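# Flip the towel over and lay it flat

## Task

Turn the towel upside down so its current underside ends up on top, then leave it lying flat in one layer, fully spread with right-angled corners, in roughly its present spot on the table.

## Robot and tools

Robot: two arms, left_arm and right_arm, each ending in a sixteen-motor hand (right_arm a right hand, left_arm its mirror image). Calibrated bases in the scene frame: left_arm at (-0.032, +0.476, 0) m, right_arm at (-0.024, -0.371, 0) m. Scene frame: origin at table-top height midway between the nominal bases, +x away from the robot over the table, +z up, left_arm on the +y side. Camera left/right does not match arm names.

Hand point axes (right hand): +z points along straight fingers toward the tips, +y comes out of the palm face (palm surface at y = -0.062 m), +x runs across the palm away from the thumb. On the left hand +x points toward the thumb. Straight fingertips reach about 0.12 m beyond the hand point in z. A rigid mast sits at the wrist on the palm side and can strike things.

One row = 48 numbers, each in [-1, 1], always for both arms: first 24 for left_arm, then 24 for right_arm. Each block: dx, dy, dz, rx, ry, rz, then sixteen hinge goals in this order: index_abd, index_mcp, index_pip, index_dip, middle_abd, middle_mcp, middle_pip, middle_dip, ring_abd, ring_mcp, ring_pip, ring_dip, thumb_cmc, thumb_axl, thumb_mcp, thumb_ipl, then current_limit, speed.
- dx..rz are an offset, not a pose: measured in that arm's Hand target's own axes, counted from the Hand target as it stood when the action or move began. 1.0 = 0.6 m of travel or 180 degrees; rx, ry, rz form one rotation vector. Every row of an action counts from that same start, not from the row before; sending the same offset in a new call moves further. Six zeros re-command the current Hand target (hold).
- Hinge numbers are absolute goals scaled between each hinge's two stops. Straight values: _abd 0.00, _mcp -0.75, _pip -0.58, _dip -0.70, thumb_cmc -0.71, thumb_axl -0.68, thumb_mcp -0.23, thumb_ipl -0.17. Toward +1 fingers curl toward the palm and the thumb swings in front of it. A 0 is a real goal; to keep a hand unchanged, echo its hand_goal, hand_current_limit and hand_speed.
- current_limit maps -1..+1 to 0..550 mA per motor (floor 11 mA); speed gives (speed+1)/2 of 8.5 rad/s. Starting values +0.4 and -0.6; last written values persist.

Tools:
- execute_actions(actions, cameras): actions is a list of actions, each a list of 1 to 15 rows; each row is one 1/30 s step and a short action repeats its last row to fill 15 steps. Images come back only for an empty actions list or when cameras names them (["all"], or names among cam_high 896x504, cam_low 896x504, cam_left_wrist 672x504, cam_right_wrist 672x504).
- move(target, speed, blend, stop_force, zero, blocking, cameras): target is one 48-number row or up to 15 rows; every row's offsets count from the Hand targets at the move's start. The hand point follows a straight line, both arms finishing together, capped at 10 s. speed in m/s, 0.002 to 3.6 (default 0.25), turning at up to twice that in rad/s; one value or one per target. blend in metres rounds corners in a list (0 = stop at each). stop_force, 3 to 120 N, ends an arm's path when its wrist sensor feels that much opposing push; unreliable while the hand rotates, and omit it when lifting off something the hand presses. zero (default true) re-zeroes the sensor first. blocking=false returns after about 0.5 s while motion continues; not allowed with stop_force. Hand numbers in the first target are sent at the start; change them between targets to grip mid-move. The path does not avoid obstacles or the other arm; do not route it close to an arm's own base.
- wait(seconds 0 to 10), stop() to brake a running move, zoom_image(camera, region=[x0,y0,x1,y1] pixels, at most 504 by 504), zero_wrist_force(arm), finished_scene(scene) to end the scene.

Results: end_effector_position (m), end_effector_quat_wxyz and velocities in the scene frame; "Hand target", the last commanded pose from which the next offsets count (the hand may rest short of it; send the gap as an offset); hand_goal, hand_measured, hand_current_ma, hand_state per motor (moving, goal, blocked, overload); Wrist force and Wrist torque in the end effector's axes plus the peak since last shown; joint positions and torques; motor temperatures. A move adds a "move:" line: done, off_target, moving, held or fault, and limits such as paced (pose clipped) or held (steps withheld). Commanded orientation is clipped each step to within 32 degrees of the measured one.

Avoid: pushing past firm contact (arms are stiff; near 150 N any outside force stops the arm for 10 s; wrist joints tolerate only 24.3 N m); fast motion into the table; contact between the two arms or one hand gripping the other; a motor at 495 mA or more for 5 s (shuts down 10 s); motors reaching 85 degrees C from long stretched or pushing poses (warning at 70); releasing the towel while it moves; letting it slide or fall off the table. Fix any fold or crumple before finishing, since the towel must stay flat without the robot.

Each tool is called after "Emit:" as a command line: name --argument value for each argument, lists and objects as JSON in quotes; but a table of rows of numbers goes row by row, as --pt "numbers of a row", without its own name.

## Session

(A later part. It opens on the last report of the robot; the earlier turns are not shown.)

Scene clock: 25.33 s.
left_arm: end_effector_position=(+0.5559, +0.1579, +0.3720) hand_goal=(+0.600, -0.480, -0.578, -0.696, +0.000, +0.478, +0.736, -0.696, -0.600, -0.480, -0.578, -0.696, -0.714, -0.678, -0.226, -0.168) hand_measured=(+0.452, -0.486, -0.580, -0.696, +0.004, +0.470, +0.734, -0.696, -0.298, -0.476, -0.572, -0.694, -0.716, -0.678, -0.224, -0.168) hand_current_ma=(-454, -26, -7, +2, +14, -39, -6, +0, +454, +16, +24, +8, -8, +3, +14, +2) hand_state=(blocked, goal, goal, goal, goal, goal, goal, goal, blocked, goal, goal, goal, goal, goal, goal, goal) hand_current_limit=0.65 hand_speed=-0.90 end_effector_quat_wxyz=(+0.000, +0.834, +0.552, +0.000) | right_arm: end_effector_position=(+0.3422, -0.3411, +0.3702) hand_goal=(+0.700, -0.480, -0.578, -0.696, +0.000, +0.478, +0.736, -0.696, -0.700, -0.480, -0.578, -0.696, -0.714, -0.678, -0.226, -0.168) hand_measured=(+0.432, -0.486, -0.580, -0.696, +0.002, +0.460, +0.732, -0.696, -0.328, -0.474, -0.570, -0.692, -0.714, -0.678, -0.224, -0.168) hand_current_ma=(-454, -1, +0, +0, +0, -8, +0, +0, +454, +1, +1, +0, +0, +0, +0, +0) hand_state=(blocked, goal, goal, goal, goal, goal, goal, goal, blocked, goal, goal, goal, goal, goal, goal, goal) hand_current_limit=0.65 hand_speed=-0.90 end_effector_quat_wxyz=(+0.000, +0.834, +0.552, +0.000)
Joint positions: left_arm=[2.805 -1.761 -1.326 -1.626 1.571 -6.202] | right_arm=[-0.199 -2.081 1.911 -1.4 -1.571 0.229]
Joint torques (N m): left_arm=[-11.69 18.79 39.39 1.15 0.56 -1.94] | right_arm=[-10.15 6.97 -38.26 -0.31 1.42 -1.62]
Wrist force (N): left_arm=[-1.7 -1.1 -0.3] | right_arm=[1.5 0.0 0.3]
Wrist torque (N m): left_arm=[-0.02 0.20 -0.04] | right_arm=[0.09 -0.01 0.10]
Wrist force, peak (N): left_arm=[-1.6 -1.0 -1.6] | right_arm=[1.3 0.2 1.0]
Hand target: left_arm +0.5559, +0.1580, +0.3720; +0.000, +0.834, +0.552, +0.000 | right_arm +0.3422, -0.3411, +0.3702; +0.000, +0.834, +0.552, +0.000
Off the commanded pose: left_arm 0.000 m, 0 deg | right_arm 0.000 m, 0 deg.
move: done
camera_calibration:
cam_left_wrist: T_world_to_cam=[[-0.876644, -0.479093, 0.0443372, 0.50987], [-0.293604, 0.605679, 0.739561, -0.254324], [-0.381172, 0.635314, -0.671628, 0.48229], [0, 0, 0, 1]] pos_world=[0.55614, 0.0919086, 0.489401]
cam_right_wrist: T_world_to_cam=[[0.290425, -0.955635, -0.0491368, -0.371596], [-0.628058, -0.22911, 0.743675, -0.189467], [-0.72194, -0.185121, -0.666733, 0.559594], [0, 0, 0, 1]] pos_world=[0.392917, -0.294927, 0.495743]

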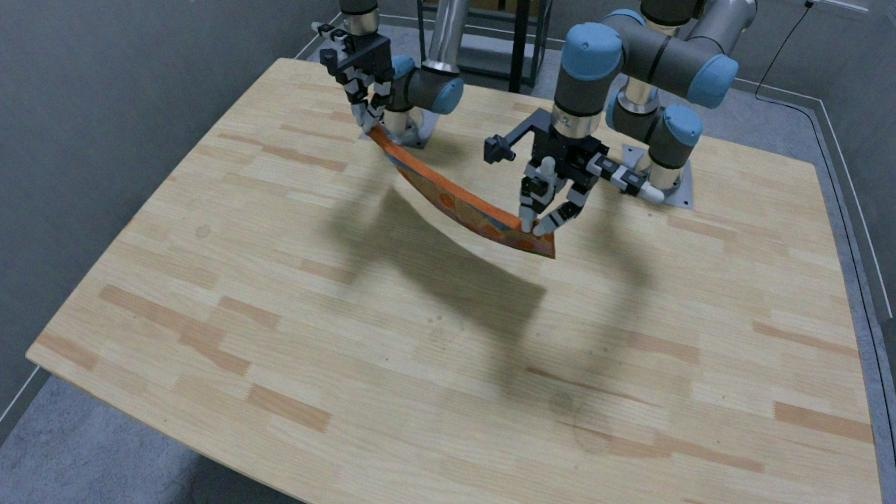

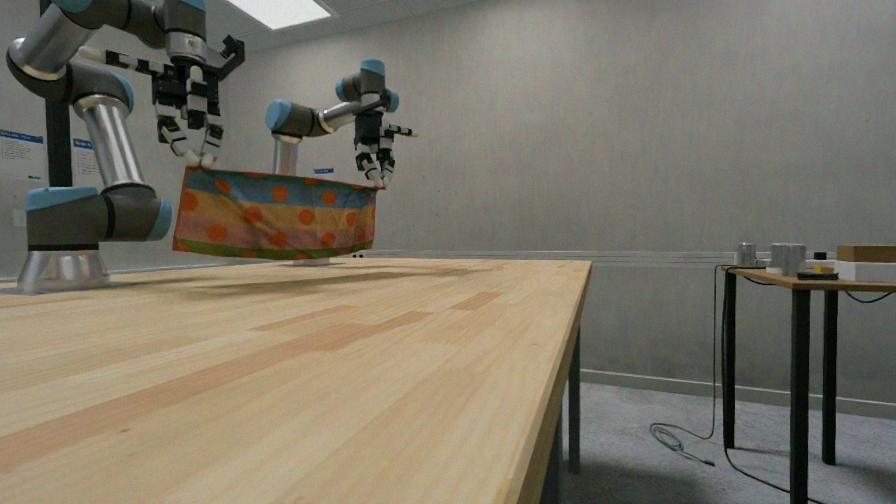

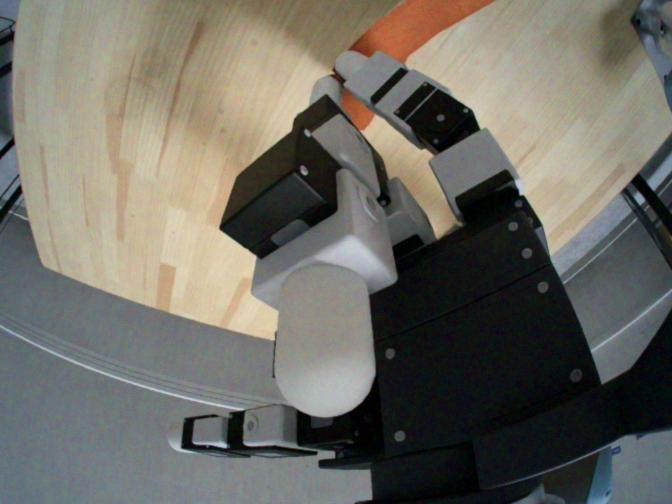

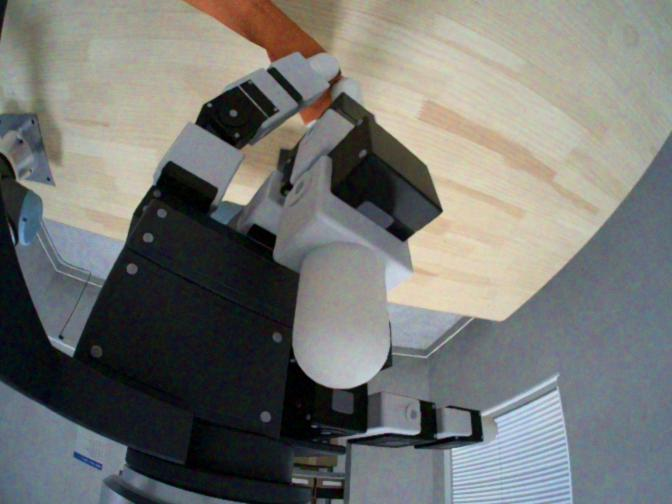

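Emit:
move --target '[0,0.2098,-0.015,-0.1667,0,0,0.6,-0.479,-0.577,-0.696,0,0.479,0.737,-0.696,-0.6,-0.479,-0.577,-0.696,-0.714,-0.678,-0.226,-0.168,0.65,-0.9,0,0.2098,-0.0178,-0.1667,0,0,0.7,-0.479,-0.577,-0.696,0,0.479,0.737,-0.696,-0.7,-0.479,-0.577,-0.696,-0.714,-0.678,-0.226,-0.168,0.65,-0.9]' --speed 0.15 --cameras '["cam_high","cam_low"]'

Emit:
zoom_image --camera "cam_low" --region '[140, 60, 460, 300]'

Scene clock: 30.17 s.
left_arm: end_effector_position=(+0.6718, +0.1089, +0.3810) hand_goal=(+0.600, -0.480, -0.578, -0.696, +0.000, +0.478, +0.736, -0.696, -0.600, -0.480, -0.578, -0.696, -0.714, -0.678, -0.226, -0.168) hand_measured=(+0.452, -0.492, -0.582, -0.696, +0.004, +0.470, +0.734, -0.696, -0.298, -0.482, -0.576, -0.694, -0.716, -0.678, -0.224, -0.168) hand_current_ma=(-454, -53, -14, +0, +14, -39, -6, +0, +454, -8, +11, +8, -9, +3, +14, +2) hand_state=(blocked, goal, goal, goal, goal, goal, goal, goal, blocked, goal, goal, goal, goal, goal, goal, goal) hand_current_limit=0.65 hand_speed=-0.90 end_effector_quat_wxyz=(+0.216, +0.805, +0.533, +0.143) | right_arm: end_effector_position=(+0.4581, -0.3901, +0.3808) hand_goal=(+0.700, -0.480, -0.578, -0.696, +0.000, +0.478, +0.736, -0.696, -0.700, -0.480, -0.578, -0.696, -0.714, -0.678, -0.226, -0.168) hand_measured=(+0.432, -0.490, -0.582, -0.696, +0.002, +0.462, +0.734, -0.696, -0.328, -0.480, -0.574, -0.692, -0.716, -0.678, -0.224, -0.168) hand_current_ma=(-454, -3, +0, +0, +0, -6, +0, +0, +454, +0, +1, +0, +0, +0, +0, +0) hand_state=(blocked, goal, goal, goal, goal, goal, goal, goal, blocked, goal, goal, goal, goal, goal, goal, goal) hand_current_limit=0.65 hand_speed=-0.90 end_effector_quat_wxyz=(+0.215, +0.805, +0.534, +0.143)
Joint positions: left_arm=[2.802 -1.868 -1.483 -0.839 1.532 -6.215] | right_arm=[-0.216 -1.998 2.154 -2.24 -1.676 0.184]
Joint torques (N m): left_arm=[-11.84 23.13 12.74 4.89 -1.9 -1.95] | right_arm=[-10.74 3.98 -9.87 -5.65 -2.6 -1.5]
Wrist force (N): left_arm=[-1.9 -0.4 0.1] | right_arm=[1.4 0.5 -0.3]
Wrist torque (N m): left_arm=[0.09 0.21 -0.11] | right_arm=[0.22 0.05 -0.04]
Wrist force, peak (N): left_arm=[-1.9 -1.2 -0.1] | right_arm=[1.4 1.0 -0.1]
Hand target: left_arm +0.6718, +0.1089, +0.3810; +0.216, +0.805, +0.533, +0.143 | right_arm +0.4581, -0.3901, +0.3808; +0.216, +0.805, +0.534, +0.143
Off the commanded pose: left_arm 0.000 m, 0 deg | right_arm 0.000 m, 0 deg.
move: done
Images, in order (width x height): cam_high 896x504, cam_low 896x504.

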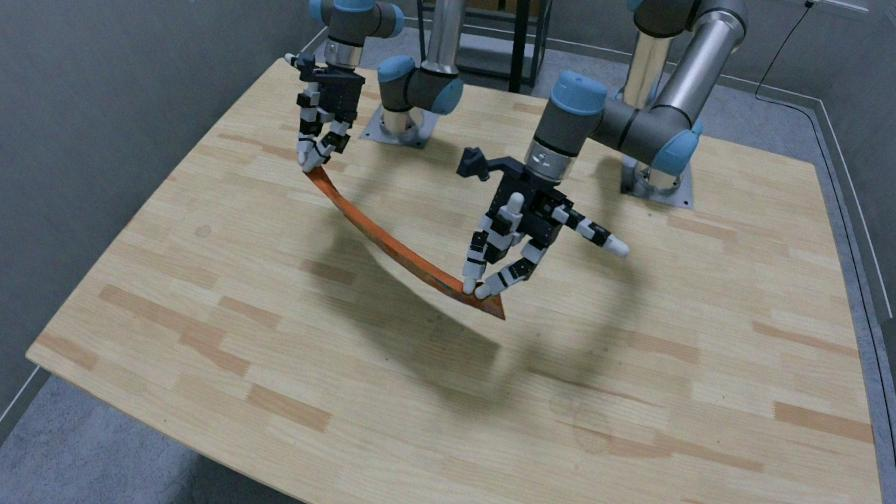

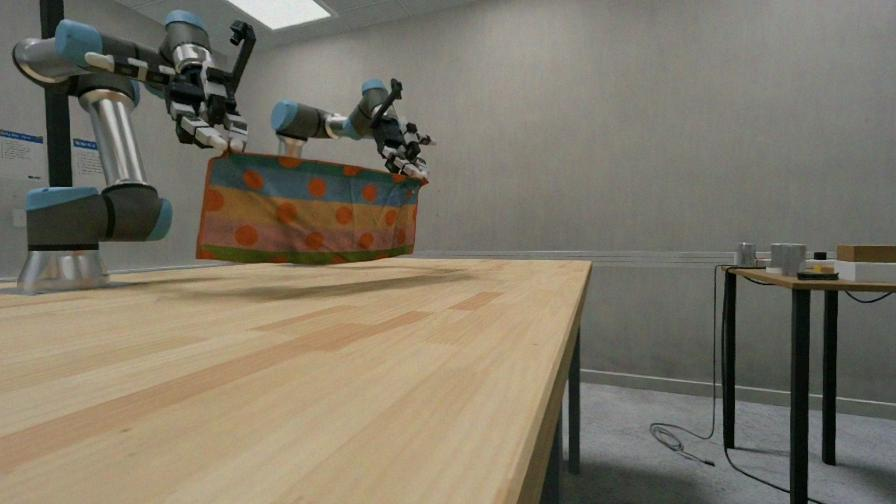

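Scaled by 1.575.

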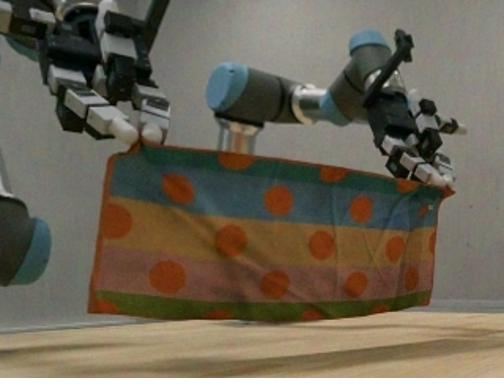

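Emit:
move --pt "0 -0.0736 0.0441 0 0 0 0.6 -0.479 -0.577 -0.696 0 0.479 0.737 -0.696 -0.6 -0.479 -0.577 -0.696 -0.714 -0.678 -0.226 -0.168 0.65 -0.9 0 -0.0736 0.0441 0 0 0 0.7 -0.479 -0.577 -0.696 0 0.479 0.737 -0.696 -0.7 -0.479 -0.577 -0.696 -0.714 -0.678 -0.226 -0.168 0.65 -0.9" --pt "0 -0.1377 0.0552 0 0 0 0.6 -0.479 -0.577 -0.696 0 0.479 0.737 -0.696 -0.6 -0.479 -0.577 -0.696 -0.714 -0.678 -0.226 -0.168 0.65 -0.9 0 -0.1377 0.0552 0 0 0 0.7 -0.479 -0.577 -0.696 0 0.479 0.737 -0.696 -0.7 -0.479 -0.577 -0.696 -0.714 -0.678 -0.226 -0.168 0.65 -0.9" --pt "0 -0.2225 0.0713 0.0167 0 0 0.6 -0.479 -0.577 -0.696 0 0.479 0.737 -0.696 -0.6 -0.479 -0.577 -0.696 -0.714 -0.678 -0.226 -0.168 0.65 -0.9 0 -0.2225 0.0713 0.0167 0 0 0.7 -0.479 -0.577 -0.696 0 0.479 0.737 -0.696 -0.7 -0.479 -0.577 -0.696 -0.714 -0.678 -0.226 -0.168 0.65 -0.9" --pt "0 -0.2959 0.0649 0.0444 0 0 0.6 -0.479 -0.577 -0.696 0 0.479 0.737 -0.696 -0.6 -0.479 -0.577 -0.696 -0.714 -0.678 -0.226 -0.168 0.65 -0.9 0 -0.2959 0.0649 0.0444 0 0 0.7 -0.479 -0.577 -0.696 0 0.479 0.737 -0.696 -0.7 -0.479 -0.577 -0.696 -0.714 -0.678 -0.226 -0.168 0.65 -0.9" --pt "0 -0.3672 0.0613 0.0778 0 0 0.6 -0.479 -0.577 -0.696 0 0.479 0.737 -0.696 -0.6 -0.479 -0.577 -0.696 -0.714 -0.678 -0.226 -0.168 0.65 -0.9 0 -0.3672 0.0613 0.0778 0 0 0.7 -0.479 -0.577 -0.696 0 0.479 0.737 -0.696 -0.7 -0.479 -0.577 -0.696 -0.714 -0.678 -0.226 -0.168 0.65 -0.9" --pt "0 -0.4406 0.0781 0.1111 0 0 0.6 -0.479 -0.577 -0.696 0 0.479 0.737 -0.696 -0.6 -0.479 -0.577 -0.696 -0.714 -0.678 -0.226 -0.168 0.65 -0.9 0 -0.4406 0.0781 0.1111 0 0 0.7 -0.479 -0.577 -0.696 0 0.479 0.737 -0.696 -0.7 -0.479 -0.577 -0.696 -0.714 -0.678 -0.226 -0.168 0.65 -0.9" --pt "0 -0.5261 0.1089 0.1389 0 0 0.6 -0.479 -0.577 -0.696 0 0.479 0.737 -0.696 -0.6 -0.479 -0.577 -0.696 -0.714 -0.678 -0.226 -0.168 0.65 -0.9 0 -0.5261 0.1089 0.1389 0 0 0.7 -0.479 -0.577 -0.696 0 0.479 0.737 -0.696 -0.7 -0.479 -0.577 -0.696 -0.714 -0.678 -0.226 -0.168 0.65 -0.9" --pt "0 -0.6029 0.1406 0.1667 0 0 0.6 -0.479 -0.577 -0.696 0 0.479 0.737 -0.696 -0.6 -0.479 -0.577 -0.696 -0.714 -0.678 -0.226 -0.168 0.65 -0.9 0 -0.6029 0.1406 0.1667 0 0 0.7 -0.479 -0.577 -0.696 0 0.479 0.737 -0.696 -0.7 -0.479 -0.577 -0.696 -0.714 -0.678 -0.226 -0.168 0.65 -0.9" --pt "0 -0.6681 0.1202 0.1667 0 0 0.6 -0.479 -0.577 -0.696 0 0.479 0.737 -0.696 -0.6 -0.479 -0.577 -0.696 -0.714 -0.678 -0.226 -0.168 0.65 -0.9 0 -0.6681 0.1202 0.1667 0 0 0.7 -0.479 -0.577 -0.696 0 0.479 0.737 -0.696 -0.7 -0.479 -0.577 -0.696 -0.714 -0.678 -0.226 -0.168 0.65 -0.9" --pt "0 -0.6978 0.1050 0.1667 0 0 0.6 -0.479 -0.577 -0.696 0 0.479 0.737 -0.696 -0.6 -0.479 -0.577 -0.696 -0.714 -0.678 -0.226 -0.168 0.65 -0.9 0 -0.6978 0.1050 0.1667 0 0 0.7 -0.479 -0.577 -0.696 0 0.479 0.737 -0.696 -0.7 -0.479 -0.577 -0.696 -0.714 -0.678 -0.226 -0.168 0.65 -0.9" --speed 0.1 --blend '[0.01,0.01,0.01,0.01,0.01,0.01,0.01,0.01,0.005,0]' --cameras '["cam_high","cam_low","cam_left_wrist","cam_right_wrist"]'

Emit:
zoom_image --camera "cam_high" --region '[340, 100, 640, 320]'

Emit:
zoom_image --camera "cam_low" --region '[140, 180, 420, 320]'

Scene clock: 38.07 s.
left_arm: end_effector_position=(+0.3775, +0.2336, +0.1176) hand_goal=(+0.600, -0.480, -0.578, -0.696, +0.000, +0.478, +0.736, -0.696, -0.600, -0.480, -0.578, -0.696, -0.714, -0.678, -0.226, -0.168) hand_measured=(+0.454, -0.486, -0.580, -0.696, +0.004, +0.470, +0.734, -0.696, -0.298, -0.474, -0.574, -0.694, -0.716, -0.678, -0.224, -0.168) hand_current_ma=(-454, -25, -10, +0, +14, -39, -6, +0, +454, +26, +16, +8, -9, +3, +14, +2) hand_state=(blocked, goal, goal, goal, goal, goal, goal, goal, blocked, goal, goal, goal, goal, goal, goal, goal) hand_current_limit=0.65 hand_speed=-0.90 end_effector_quat_wxyz=(+0.000, +0.834, +0.552, +0.000) | right_arm: end_effector_position=(+0.1821, -0.2733, +0.1195) hand_goal=(+0.700, -0.480, -0.578, -0.696, +0.000, +0.478, +0.736, -0.696, -0.700, -0.480, -0.578, -0.696, -0.714, -0.678, -0.226, -0.168) hand_measured=(+0.432, -0.488, -0.582, -0.696, +0.002, +0.462, +0.734, -0.696, -0.328, -0.476, -0.574, -0.692, -0.716, -0.678, -0.224, -0.168) hand_current_ma=(-454, -2, +0, +0, +0, -6, +0, +0, +454, +0, +0, +0, +0, +0, +0, +0) hand_state=(blocked, goal, goal, goal, goal, goal, goal, goal, blocked, goal, goal, goal, goal, goal, goal, goal) hand_current_limit=0.65 hand_speed=-0.90 end_effector_quat_wxyz=(-0.001, +0.833, +0.553, +0.000)
Joint positions: left_arm=[2.848 -1.482 -2.314 -0.916 1.571 -6.159] | right_arm=[0.095 -2.453 2.667 -1.783 -1.57 0.523]
Joint torques (N m): left_arm=[11.63 23.31 6.28 0.98 -1.77 1.75] | right_arm=[-10.3 19.47 -38 -5.02 -2.43 -1.64]
Wrist force (N): left_arm=[-1.5 -0.2 -1.2] | right_arm=[1.1 0.0 -0.2]
Wrist torque (N m): left_arm=[0.10 0.09 -0.20] | right_arm=[0.12 0.06 0.05]
Wrist force, peak (N): left_arm=[-1.6 -0.2 -1.4] | right_arm=[1.1 -3.1 0.5]
Hand target: left_arm +0.3774, +0.2336, +0.1176; +0.000, +0.834, +0.552, +0.000 (not the last commanded pose) | right_arm +0.1821, -0.2733, +0.1195; -0.001, +0.833, +0.553, +0.000 (not the last commanded pose)
Off the commanded pose: left_arm 0.011 m, 0 deg | right_arm 0.032 m, 0 deg.
move: held (right_arm; a check stopped the path), off_target (left_arm; braked when a check withheld steps of right_arm); path passed 9 of 10 targets; limits=held
pose unreachable (right arm): on one or more control steps of this call, first in action 0 (counted from 0), this arm could not follow its commanded pose, so it was not sent that pose on those steps. It may still have moved: this result reports where it is.
cause: moving toward the commanded pose would bring two parts of the arm too close to each other (joints 2 (shoulder lift) to 6 (wrist 3) lie between them).
camera_calibration:
cam_left_wrist: T_world_to_cam=[[-0.876636, -0.479123, 0.0441746, 0.401016], [-0.293625, 0.605441, 0.739747, -0.164345], [-0.381175, 0.635518, -0.671434, 0.195318], [0, 0, 0, 1]] pos_world=[0.37774, 0.167509, 0.235002]
cam_right_wrist: T_world_to_cam=[[0.291062, -0.955388, -0.0501655, -0.272587], [-0.627489, -0.230222, 0.743812, -0.0884976], [-0.722178, -0.185017, -0.666504, 0.289556], [0, 0, 0, 1]] pos_world=[0.232919, -0.227228, 0.245141]

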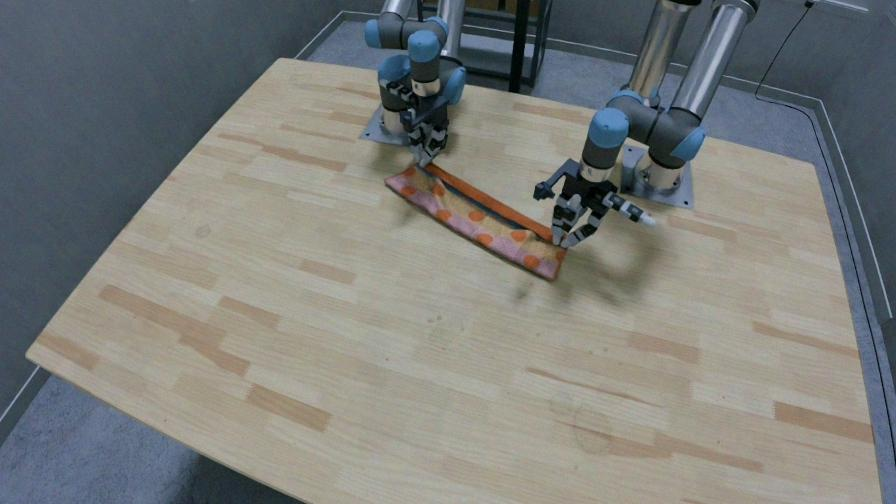

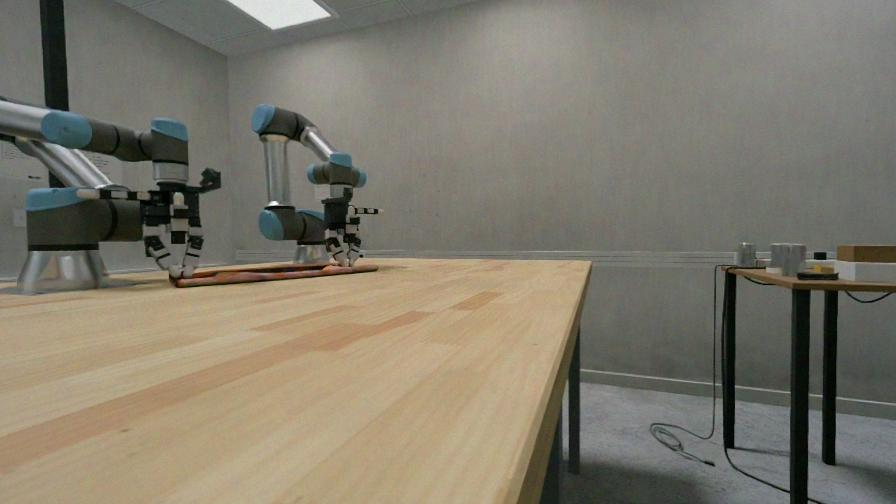

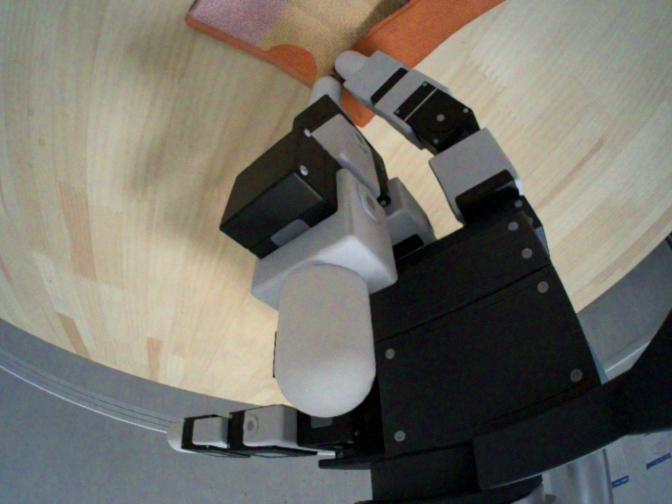

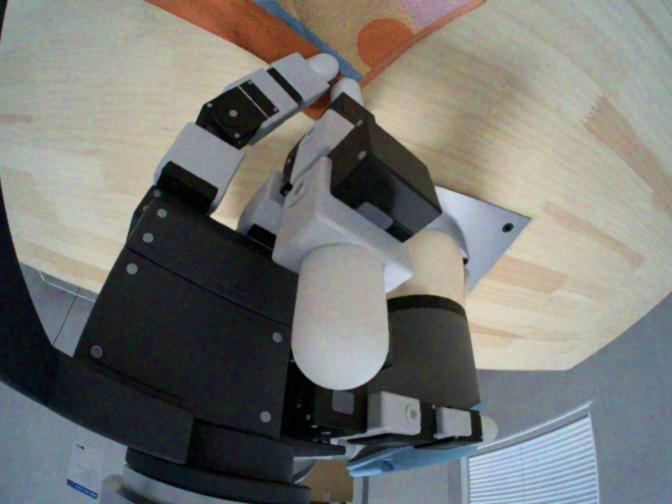

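Scaled by 1.680.

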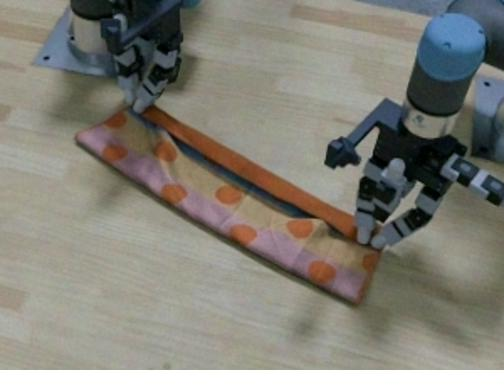

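Scaled by 1.800.

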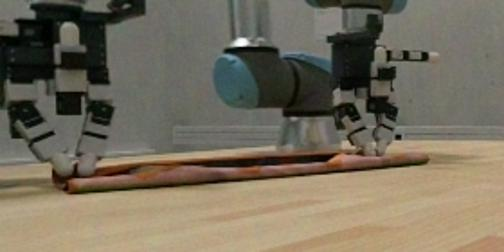

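Emit:
move --target '[0,0,-0.4023,0,0,0,0.6,-0.479,-0.577,-0.696,0,0.479,0.737,-0.696,-0.6,-0.479,-0.577,-0.696,-0.714,-0.678,-0.226,-0.168,0.65,-0.9,0,0,-0.3992,0,0,0,0.7,-0.479,-0.577,-0.696,0,0.479,0.737,-0.696,-0.7,-0.479,-0.577,-0.696,-0.714,-0.678,-0.226,-0.168,0.65,-0.9]' --speed 0.12 --cameras '["cam_high","cam_low"]'

Emit:
zoom_image --camera "cam_low" --region '[140, 120, 420, 300]'

Scene clock: 42.10 s.
left_arm: end_effector_position=(+0.3773, +0.2335, +0.3589) hand_goal=(+0.600, -0.480, -0.578, -0.696, +0.000, +0.478, +0.736, -0.696, -0.600, -0.480, -0.578, -0.696, -0.714, -0.678, -0.226, -0.168) hand_measured=(+0.454, -0.486, -0.580, -0.696, +0.004, +0.470, +0.734, -0.696, -0.298, -0.474, -0.574, -0.694, -0.716, -0.678, -0.224, -0.168) hand_current_ma=(-454, -23, -10, +0, +14, -39, -6, +0, +454, +26, +16, +8, -9, +3, +15, +2) hand_state=(blocked, goal, goal, goal, goal, goal, goal, goal, blocked, goal, goal, goal, goal, goal, goal, goal) hand_current_limit=0.65 hand_speed=-0.90 end_effector_quat_wxyz=(+0.000, +0.834, +0.552, +0.000) | right_arm: end_effector_position=(+0.1824, -0.2736, +0.3590) hand_goal=(+0.700, -0.480, -0.578, -0.696, +0.000, +0.478, +0.736, -0.696, -0.700, -0.480, -0.578, -0.696, -0.714, -0.678, -0.226, -0.168) hand_measured=(+0.432, -0.488, -0.582, -0.696, +0.002, +0.462, +0.734, -0.696, -0.328, -0.476, -0.574, -0.692, -0.716, -0.678, -0.224, -0.168) hand_current_ma=(-454, -2, +0, +0, +0, -6, +0, +0, +454, +0, +0, +0, +0, +0, +0, +0) hand_state=(blocked, goal, goal, goal, goal, goal, goal, goal, blocked, goal, goal, goal, goal, goal, goal, goal) hand_current_limit=0.65 hand_speed=-0.90 end_effector_quat_wxyz=(-0.001, +0.833, +0.553, +0.000)
Joint positions: left_arm=[2.847 -1.288 -1.808 -1.616 1.571 -6.16] | right_arm=[0.093 -2.395 2.036 -1.211 -1.57 0.521]
Joint torques (N m): left_arm=[9.46 -0.3 38.84 0.78 -1.97 1.7] | right_arm=[-10.63 18.44 -36.06 -0.18 1.3 -1.6]
Wrist force (N): left_arm=[-1.8 -0.6 -0.6] | right_arm=[1.2 -0.1 0.4]
Wrist torque (N m): left_arm=[0.09 0.19 -0.22] | right_arm=[0.07 0.00 0.09]
Wrist force, peak (N): left_arm=[-1.6 -0.6 -1.7] | right_arm=[1.5 0.5 0.1]
Hand target: left_arm +0.3773, +0.2336, +0.3589; +0.000, +0.834, +0.552, +0.000 | right_arm +0.1824, -0.2736, +0.3591; -0.001, +0.833, +0.553, +0.000
Off the commanded pose: left_arm 0.000 m, 0 deg | right_arm 0.000 m, 0 deg.
move: done
Images, in order (width x height): cam_high 896x504, cam_low 896x504.

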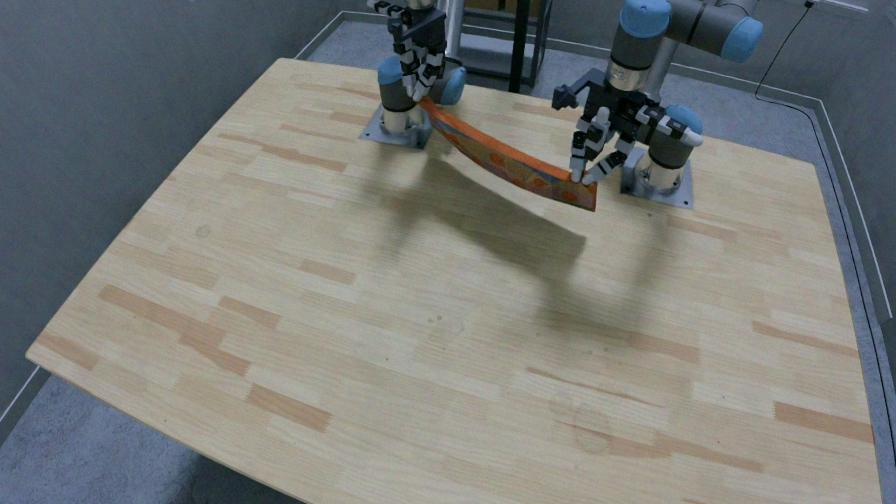

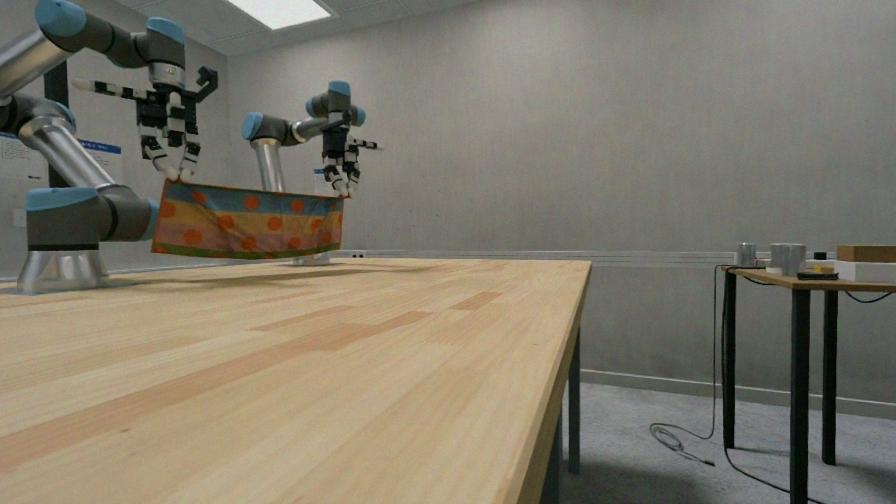

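Scaled by 1.800.

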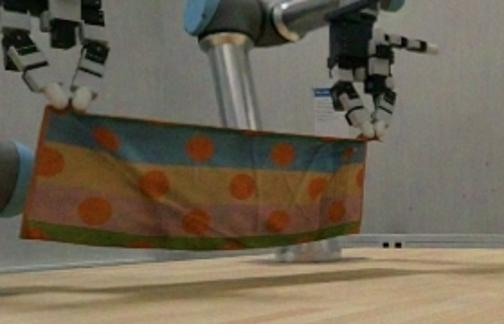

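Emit:
move --pt "0 0.13 -0.06 -0.04 0 0 0.6 -0.479 -0.577 -0.696 0 0.479 0.737 -0.696 -0.6 -0.479 -0.577 -0.696 -0.714 -0.678 -0.226 -0.168 0.65 -0.9 0 0.1 -0.06 -0.04 0 0 0.7 -0.479 -0.577 -0.696 0 0.479 0.737 -0.696 -0.7 -0.479 -0.577 -0.696 -0.714 -0.678 -0.226 -0.168 0.65 -0.9" --pt "0 0.5962 -0.0367 -0.1667 0 0 0.6 -0.479 -0.577 -0.696 0 0.479 0.737 -0.696 -0.6 -0.479 -0.577 -0.696 -0.714 -0.678 -0.226 -0.168 0.65 -0.9 0 0.5657 -0.0365 -0.1667 0 0 0.7 -0.479 -0.577 -0.696 0 0.479 0.737 -0.696 -0.7 -0.479 -0.577 -0.696 -0.714 -0.678 -0.226 -0.168 0.65 -0.9" --speed 0.18 --blend '[0.02,0]' --cameras '["cam_low"]'

Emit:
zoom_image --camera "cam_low" --region '[140, 60, 500, 320]'

Scene clock: 46.67 s.
left_arm: end_effector_position=(+0.7066, +0.0941, +0.3811) hand_goal=(+0.600, -0.480, -0.578, -0.696, +0.000, +0.478, +0.736, -0.696, -0.600, -0.480, -0.578, -0.696, -0.714, -0.678, -0.226, -0.168) hand_measured=(+0.454, -0.492, -0.582, -0.696, +0.004, +0.470, +0.734, -0.696, -0.298, -0.482, -0.576, -0.694, -0.716, -0.678, -0.224, -0.168) hand_current_ma=(-454, -53, -14, +0, +14, -39, -6, +0, +454, -8, +11, +8, -9, +3, +15, +2) hand_state=(blocked, goal, goal, goal, goal, goal, goal, goal, blocked, goal, goal, goal, goal, goal, goal, goal) hand_current_limit=0.65 hand_speed=-0.90 end_effector_quat_wxyz=(+0.216, +0.805, +0.533, +0.143) | right_arm: end_effector_position=(+0.4951, -0.4057, +0.3804) hand_goal=(+0.700, -0.480, -0.578, -0.696, +0.000, +0.478, +0.736, -0.696, -0.700, -0.480, -0.578, -0.696, -0.714, -0.678, -0.226, -0.168) hand_measured=(+0.432, -0.490, -0.582, -0.696, +0.002, +0.462, +0.734, -0.696, -0.328, -0.480, -0.574, -0.692, -0.716, -0.678, -0.224, -0.168) hand_current_ma=(-454, -3, +0, +0, +0, -6, +0, +0, +454, +0, +0, +0, +0, +0, +0, +0) hand_state=(blocked, goal, goal, goal, goal, goal, goal, goal, blocked, goal, goal, goal, goal, goal, goal, goal) hand_current_limit=0.65 hand_speed=-0.90 end_effector_quat_wxyz=(+0.215, +0.805, +0.534, +0.143)
Joint positions: left_arm=[2.798 -1.957 -1.36 -0.872 1.534 -6.219] | right_arm=[-0.242 -1.899 2.096 -2.282 -1.662 0.162]
Joint torques (N m): left_arm=[-11.73 28.04 38.68 4.99 2.33 -2.27] | right_arm=[-10.72 -0.99 -38.11 -5.84 -2.7 -1.62]
Wrist force (N): left_arm=[-1.4 -0.4 0.3] | right_arm=[1.4 0.5 -0.2]
Wrist torque (N m): left_arm=[0.08 0.14 -0.05] | right_arm=[0.21 0.04 -0.04]
Wrist force, peak (N): left_arm=[-1.8 -1.6 -0.2] | right_arm=[1.5 1.7 0.7]
Hand target: left_arm +0.7067, +0.0941, +0.3811; +0.216, +0.805, +0.533, +0.143 | right_arm +0.4951, -0.4057, +0.3804; +0.215, +0.805, +0.534, +0.143
Off the commanded pose: left_arm 0.000 m, 0 deg | right_arm 0.000 m, 0 deg.
move: done
Images, in order (width x height): cam_low 896x504.

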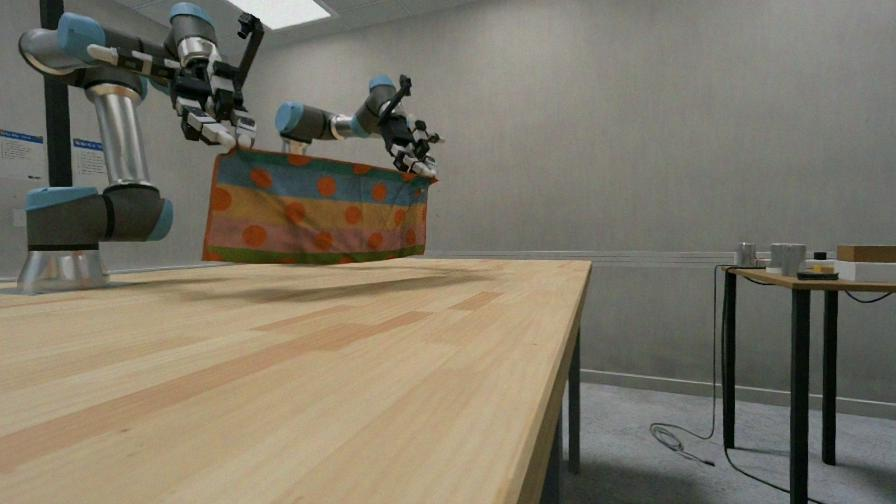

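Scaled by 1.400.

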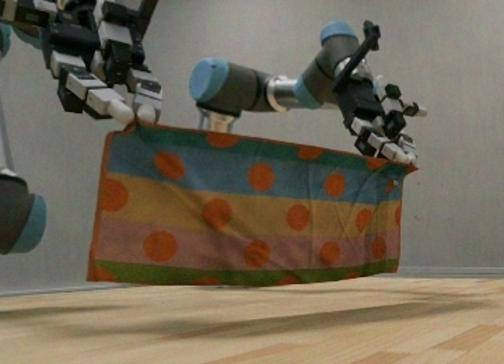

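Emit:
move --pt "0 -0.0869 0.0172 0 0 0 0.6 -0.479 -0.577 -0.696 0 0.479 0.737 -0.696 -0.6 -0.479 -0.577 -0.696 -0.714 -0.678 -0.226 -0.168 0.65 -0.9 0 -0.0869 0.0172 0 0 0 0.7 -0.479 -0.577 -0.696 0 0.479 0.737 -0.696 -0.7 -0.479 -0.577 -0.696 -0.714 -0.678 -0.226 -0.168 0.65 -0.9" --pt "0 -0.1902 -0.004 0 0 0 0.6 -0.479 -0.577 -0.696 0 0.479 0.737 -0.696 -0.6 -0.479 -0.577 -0.696 -0.714 -0.678 -0.226 -0.168 0.65 -0.9 0 -0.1902 -0.004 0 0 0 0.7 -0.479 -0.577 -0.696 0 0.479 0.737 -0.696 -0.7 -0.479 -0.577 -0.696 -0.714 -0.678 -0.226 -0.168 0.65 -0.9" --pt "0 -0.2913 -0.0158 0.0111 0 0 0.6 -0.479 -0.577 -0.696 0 0.479 0.737 -0.696 -0.6 -0.479 -0.577 -0.696 -0.714 -0.678 -0.226 -0.168 0.65 -0.9 0 -0.2913 -0.0158 0.0111 0 0 0.7 -0.479 -0.577 -0.696 0 0.479 0.737 -0.696 -0.7 -0.479 -0.577 -0.696 -0.714 -0.678 -0.226 -0.168 0.65 -0.9" --pt "0 -0.372 -0.0168 0.0333 0 0 0.6 -0.479 -0.577 -0.696 0 0.479 0.737 -0.696 -0.6 -0.479 -0.577 -0.696 -0.714 -0.678 -0.226 -0.168 0.65 -0.9 0 -0.372 -0.0168 0.0333 0 0 0.7 -0.479 -0.577 -0.696 0 0.479 0.737 -0.696 -0.7 -0.479 -0.577 -0.696 -0.714 -0.678 -0.226 -0.168 0.65 -0.9" --speed 0.12 --blend '[0.015,0.01,0.01,0]' --cameras '["cam_high","cam_low"]'

Emit:
zoom_image --camera "cam_low" --region '[140, 100, 460, 320]'

Emit:
zoom_image --camera "cam_high" --region '[300, 100, 620, 340]'

Scene clock: 50.07 s.
left_arm: end_effector_position=(+0.5241, +0.1714, +0.2781) hand_goal=(+0.600, -0.480, -0.578, -0.696, +0.000, +0.478, +0.736, -0.696, -0.600, -0.480, -0.578, -0.696, -0.714, -0.678, -0.226, -0.168) hand_measured=(+0.454, -0.492, -0.582, -0.696, +0.004, +0.470, +0.734, -0.696, -0.298, -0.482, -0.576, -0.694, -0.716, -0.678, -0.224, -0.168) hand_current_ma=(-454, -54, -15, +0, +14, -39, -6, +0, +454, -8, +11, +8, -10, +3, +15, +2) hand_state=(blocked, goal, goal, goal, goal, goal, goal, goal, blocked, goal, goal, goal, goal, goal, goal, goal) hand_current_limit=0.65 hand_speed=-0.90 end_effector_quat_wxyz=(+0.173, +0.815, +0.540, +0.115) | right_arm: end_effector_position=(+0.3123, -0.3284, +0.2779) hand_goal=(+0.700, -0.480, -0.578, -0.696, +0.000, +0.478, +0.736, -0.696, -0.700, -0.480, -0.578, -0.696, -0.714, -0.678, -0.226, -0.168) hand_measured=(+0.432, -0.492, -0.582, -0.696, +0.002, +0.462, +0.734, -0.696, -0.328, -0.480, -0.574, -0.692, -0.716, -0.678, -0.224, -0.168) hand_current_ma=(-454, -3, +0, +0, +0, -6, +0, +0, +454, +0, +0, +0, +0, +0, +0, +0) hand_state=(blocked, goal, goal, goal, goal, goal, goal, goal, blocked, goal, goal, goal, goal, goal, goal, goal) hand_current_limit=0.65 hand_speed=-0.90 end_effector_quat_wxyz=(+0.173, +0.815, +0.541, +0.115)
Joint positions: left_arm=[2.827 -1.586 -2.017 -0.692 1.529 -6.188] | right_arm=[-0.047 -2.338 2.474 -2.097 -1.722 0.351]
Joint torques (N m): left_arm=[12.07 32.36 10.3 1.43 2.26 1.82] | right_arm=[7.86 -1.81 -10.15 -0.88 -2.63 2.03]
Wrist force (N): left_arm=[-1.2 -0.2 0.3] | right_arm=[1.4 0.3 -0.3]
Wrist torque (N m): left_arm=[0.07 0.14 -0.18] | right_arm=[0.18 0.02 -0.20]
Wrist force, peak (N): left_arm=[-1.8 -0.5 0.2] | right_arm=[1.3 1.9 -0.3]
Hand target: left_arm +0.5241, +0.1714, +0.2781; +0.173, +0.815, +0.540, +0.115 | right_arm +0.3123, -0.3284, +0.2778; +0.173, +0.815, +0.541, +0.115
Off the commanded pose: left_arm 0.000 m, 0 deg | right_arm 0.000 m, 0 deg.
move: done
Images, in order (width x height): cam_high 896x504, cam_low 896x504.

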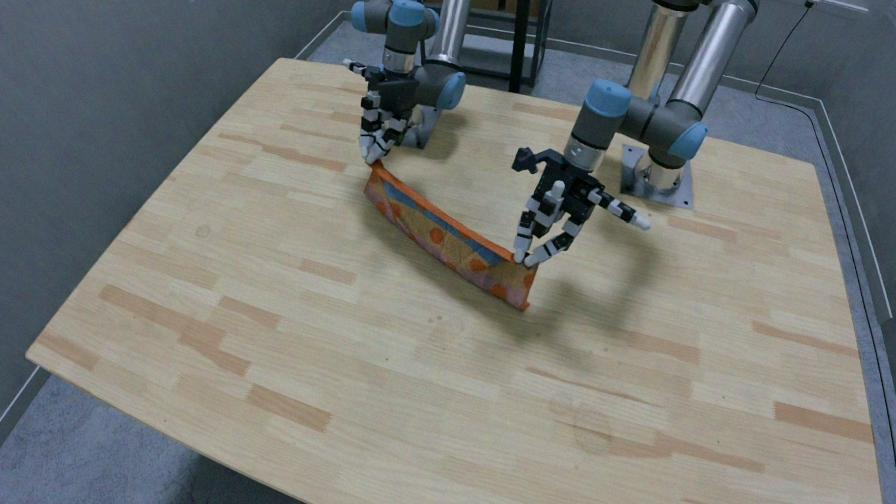

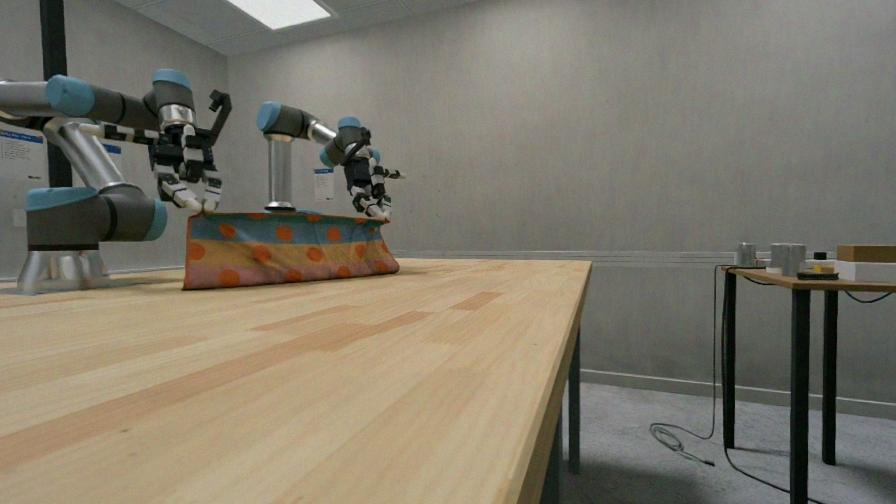

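Scaled by 1.575.

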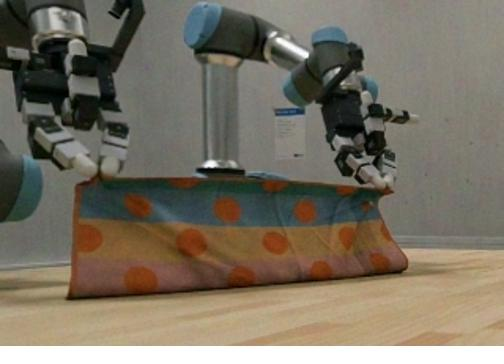

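Scaled by 1.575.

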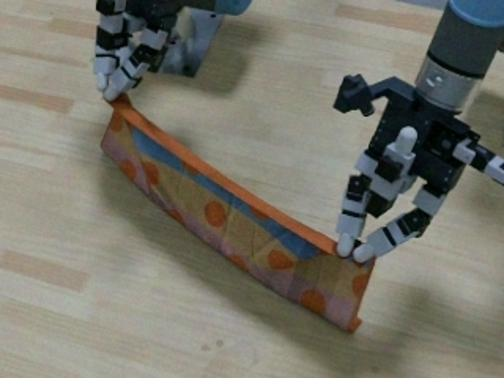

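Emit:
execute_actions --actions '[]'

Scene clock: 51.90 s.
left_arm: end_effector_position=(+0.5241, +0.1714, +0.2781) hand_goal=(+0.600, -0.480, -0.578, -0.696, +0.000, +0.478, +0.736, -0.696, -0.600, -0.480, -0.578, -0.696, -0.714, -0.678, -0.226, -0.168) hand_measured=(+0.454, -0.492, -0.582, -0.696, +0.004, +0.470, +0.734, -0.696, -0.298, -0.482, -0.576, -0.694, -0.716, -0.678, -0.224, -0.168) hand_current_ma=(-454, -54, -15, +0, +14, -39, -6, +0, +454, -8, +11, +8, -10, +3, +15, +2) hand_state=(blocked, goal, goal, goal, goal, goal, goal, goal, blocked, goal, goal, goal, goal, goal, goal, goal) hand_current_limit=0.65 hand_speed=-0.90 end_effector_quat_wxyz=(+0.173, +0.815, +0.540, +0.115) | right_arm: end_effector_position=(+0.3123, -0.3284, +0.2778) hand_goal=(+0.700, -0.480, -0.578, -0.696, +0.000, +0.478, +0.736, -0.696, -0.700, -0.480, -0.578, -0.696, -0.714, -0.678, -0.226, -0.168) hand_measured=(+0.432, -0.492, -0.582, -0.696, +0.002, +0.462, +0.734, -0.696, -0.328, -0.480, -0.574, -0.692, -0.716, -0.678, -0.224, -0.168) hand_current_ma=(-454, -3, +0, +0, +0, -6, +0, +0, +454, +0, +0, +0, +0, +0, +0, +0) hand_state=(blocked, goal, goal, goal, goal, goal, goal, goal, blocked, goal, goal, goal, goal, goal, goal, goal) hand_current_limit=0.65 hand_speed=-0.90 end_effector_quat_wxyz=(+0.173, +0.815, +0.541, +0.115)
Joint positions: left_arm=[2.827 -1.586 -2.017 -0.692 1.529 -6.188] | right_arm=[-0.047 -2.338 2.474 -2.097 -1.722 0.351]
Joint velocities: within noise
Joint torques (N m): left_arm=[11.44 31.41 10.53 1.72 2.03 1.7] | right_arm=[8.01 -2.78 -10.2 -0.77 -2.56 1.93]
Motor temperatures (°C): left_arm=[33 36 36 40 34 43] | right_arm=[31 31 35 36 40 45]
Wrist force (N): left_arm=[-1.1 -0.2 0.1] | right_arm=[1.3 0.4 -0.2]
Wrist torque (N m): left_arm=[0.08 0.11 -0.16] | right_arm=[0.18 0.04 -0.21]
Wrist force, peak (N): left_arm=[-1.3 -0.2 0.4] | right_arm=[1.5 0.7 -0.3]
Hand target: left_arm +0.5241, +0.1714, +0.2781; +0.173, +0.815, +0.540, +0.115 | right_arm +0.3123, -0.3284, +0.2778; +0.173, +0.815, +0.541, +0.115
Off the commanded pose: left_arm 0.000 m, 0 deg | right_arm 0.000 m, 0 deg.
camera_calibration:
cam_left_wrist: T_world_to_cam=[[-0.843833, -0.492918, -0.212079, 0.549103], [-0.530341, 0.705867, 0.469564, -0.0203769], [-0.0817572, 0.508707, -0.857049, 0.31492], [0, 0, 0, 1]] pos_world=[0.478292, 0.124844, 0.395923]
cam_right_wrist: T_world_to_cam=[[0.258639, -0.941834, 0.214603, -0.414149], [-0.86741, -0.128677, 0.480669, 0.0440802], [-0.425096, -0.310468, -0.850237, 0.395983], [0, 0, 0, 1]] pos_world=[0.313681, -0.261447, 0.404369]

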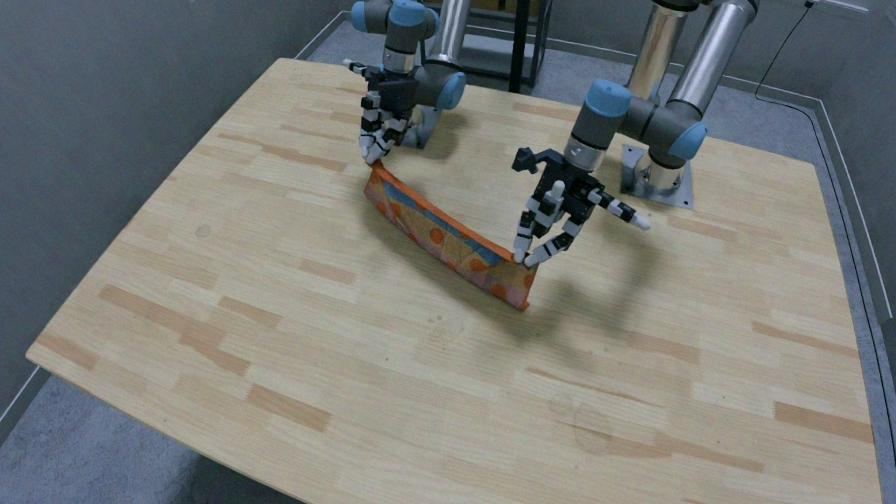

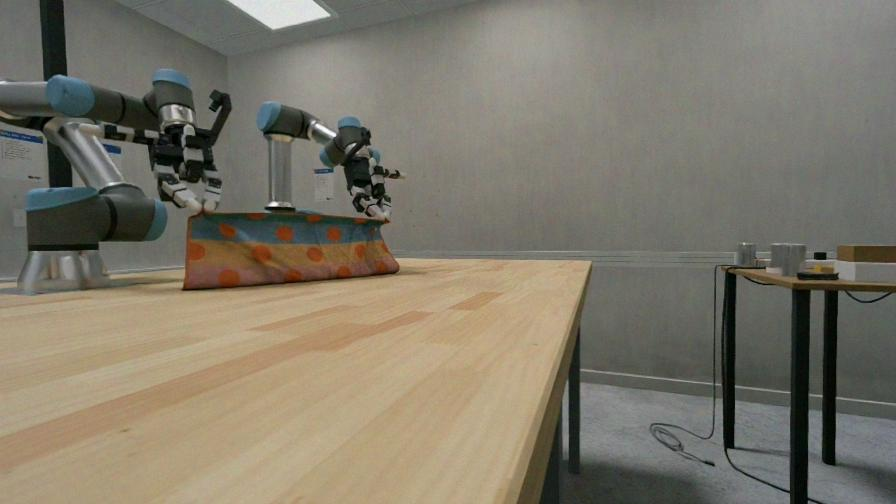

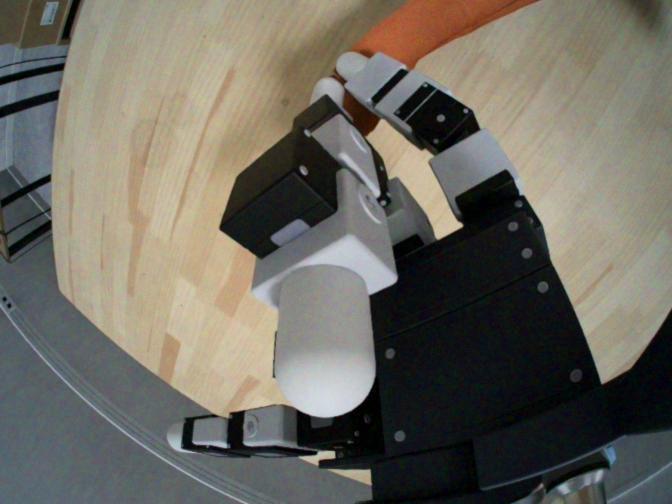

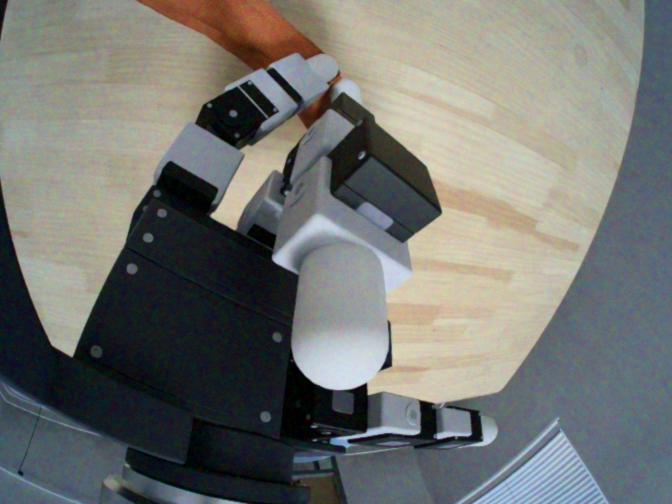

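Emit:
zoom_image --camera "cam_low" --region '[170, 190, 420, 300]'

Emit:
zoom_image --camera "cam_high" --region '[340, 140, 570, 330]'

Scaled by 2.016.

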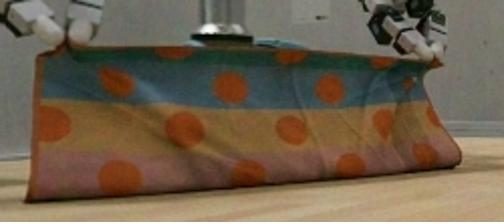

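Scaled by 2.191.

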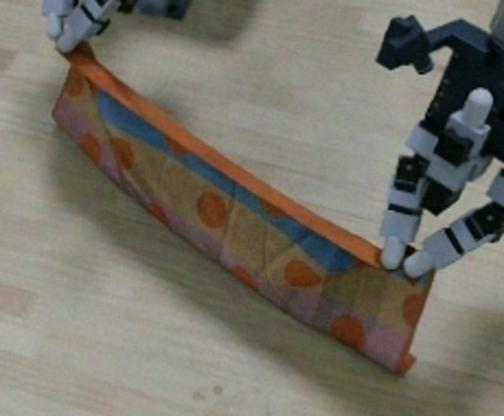

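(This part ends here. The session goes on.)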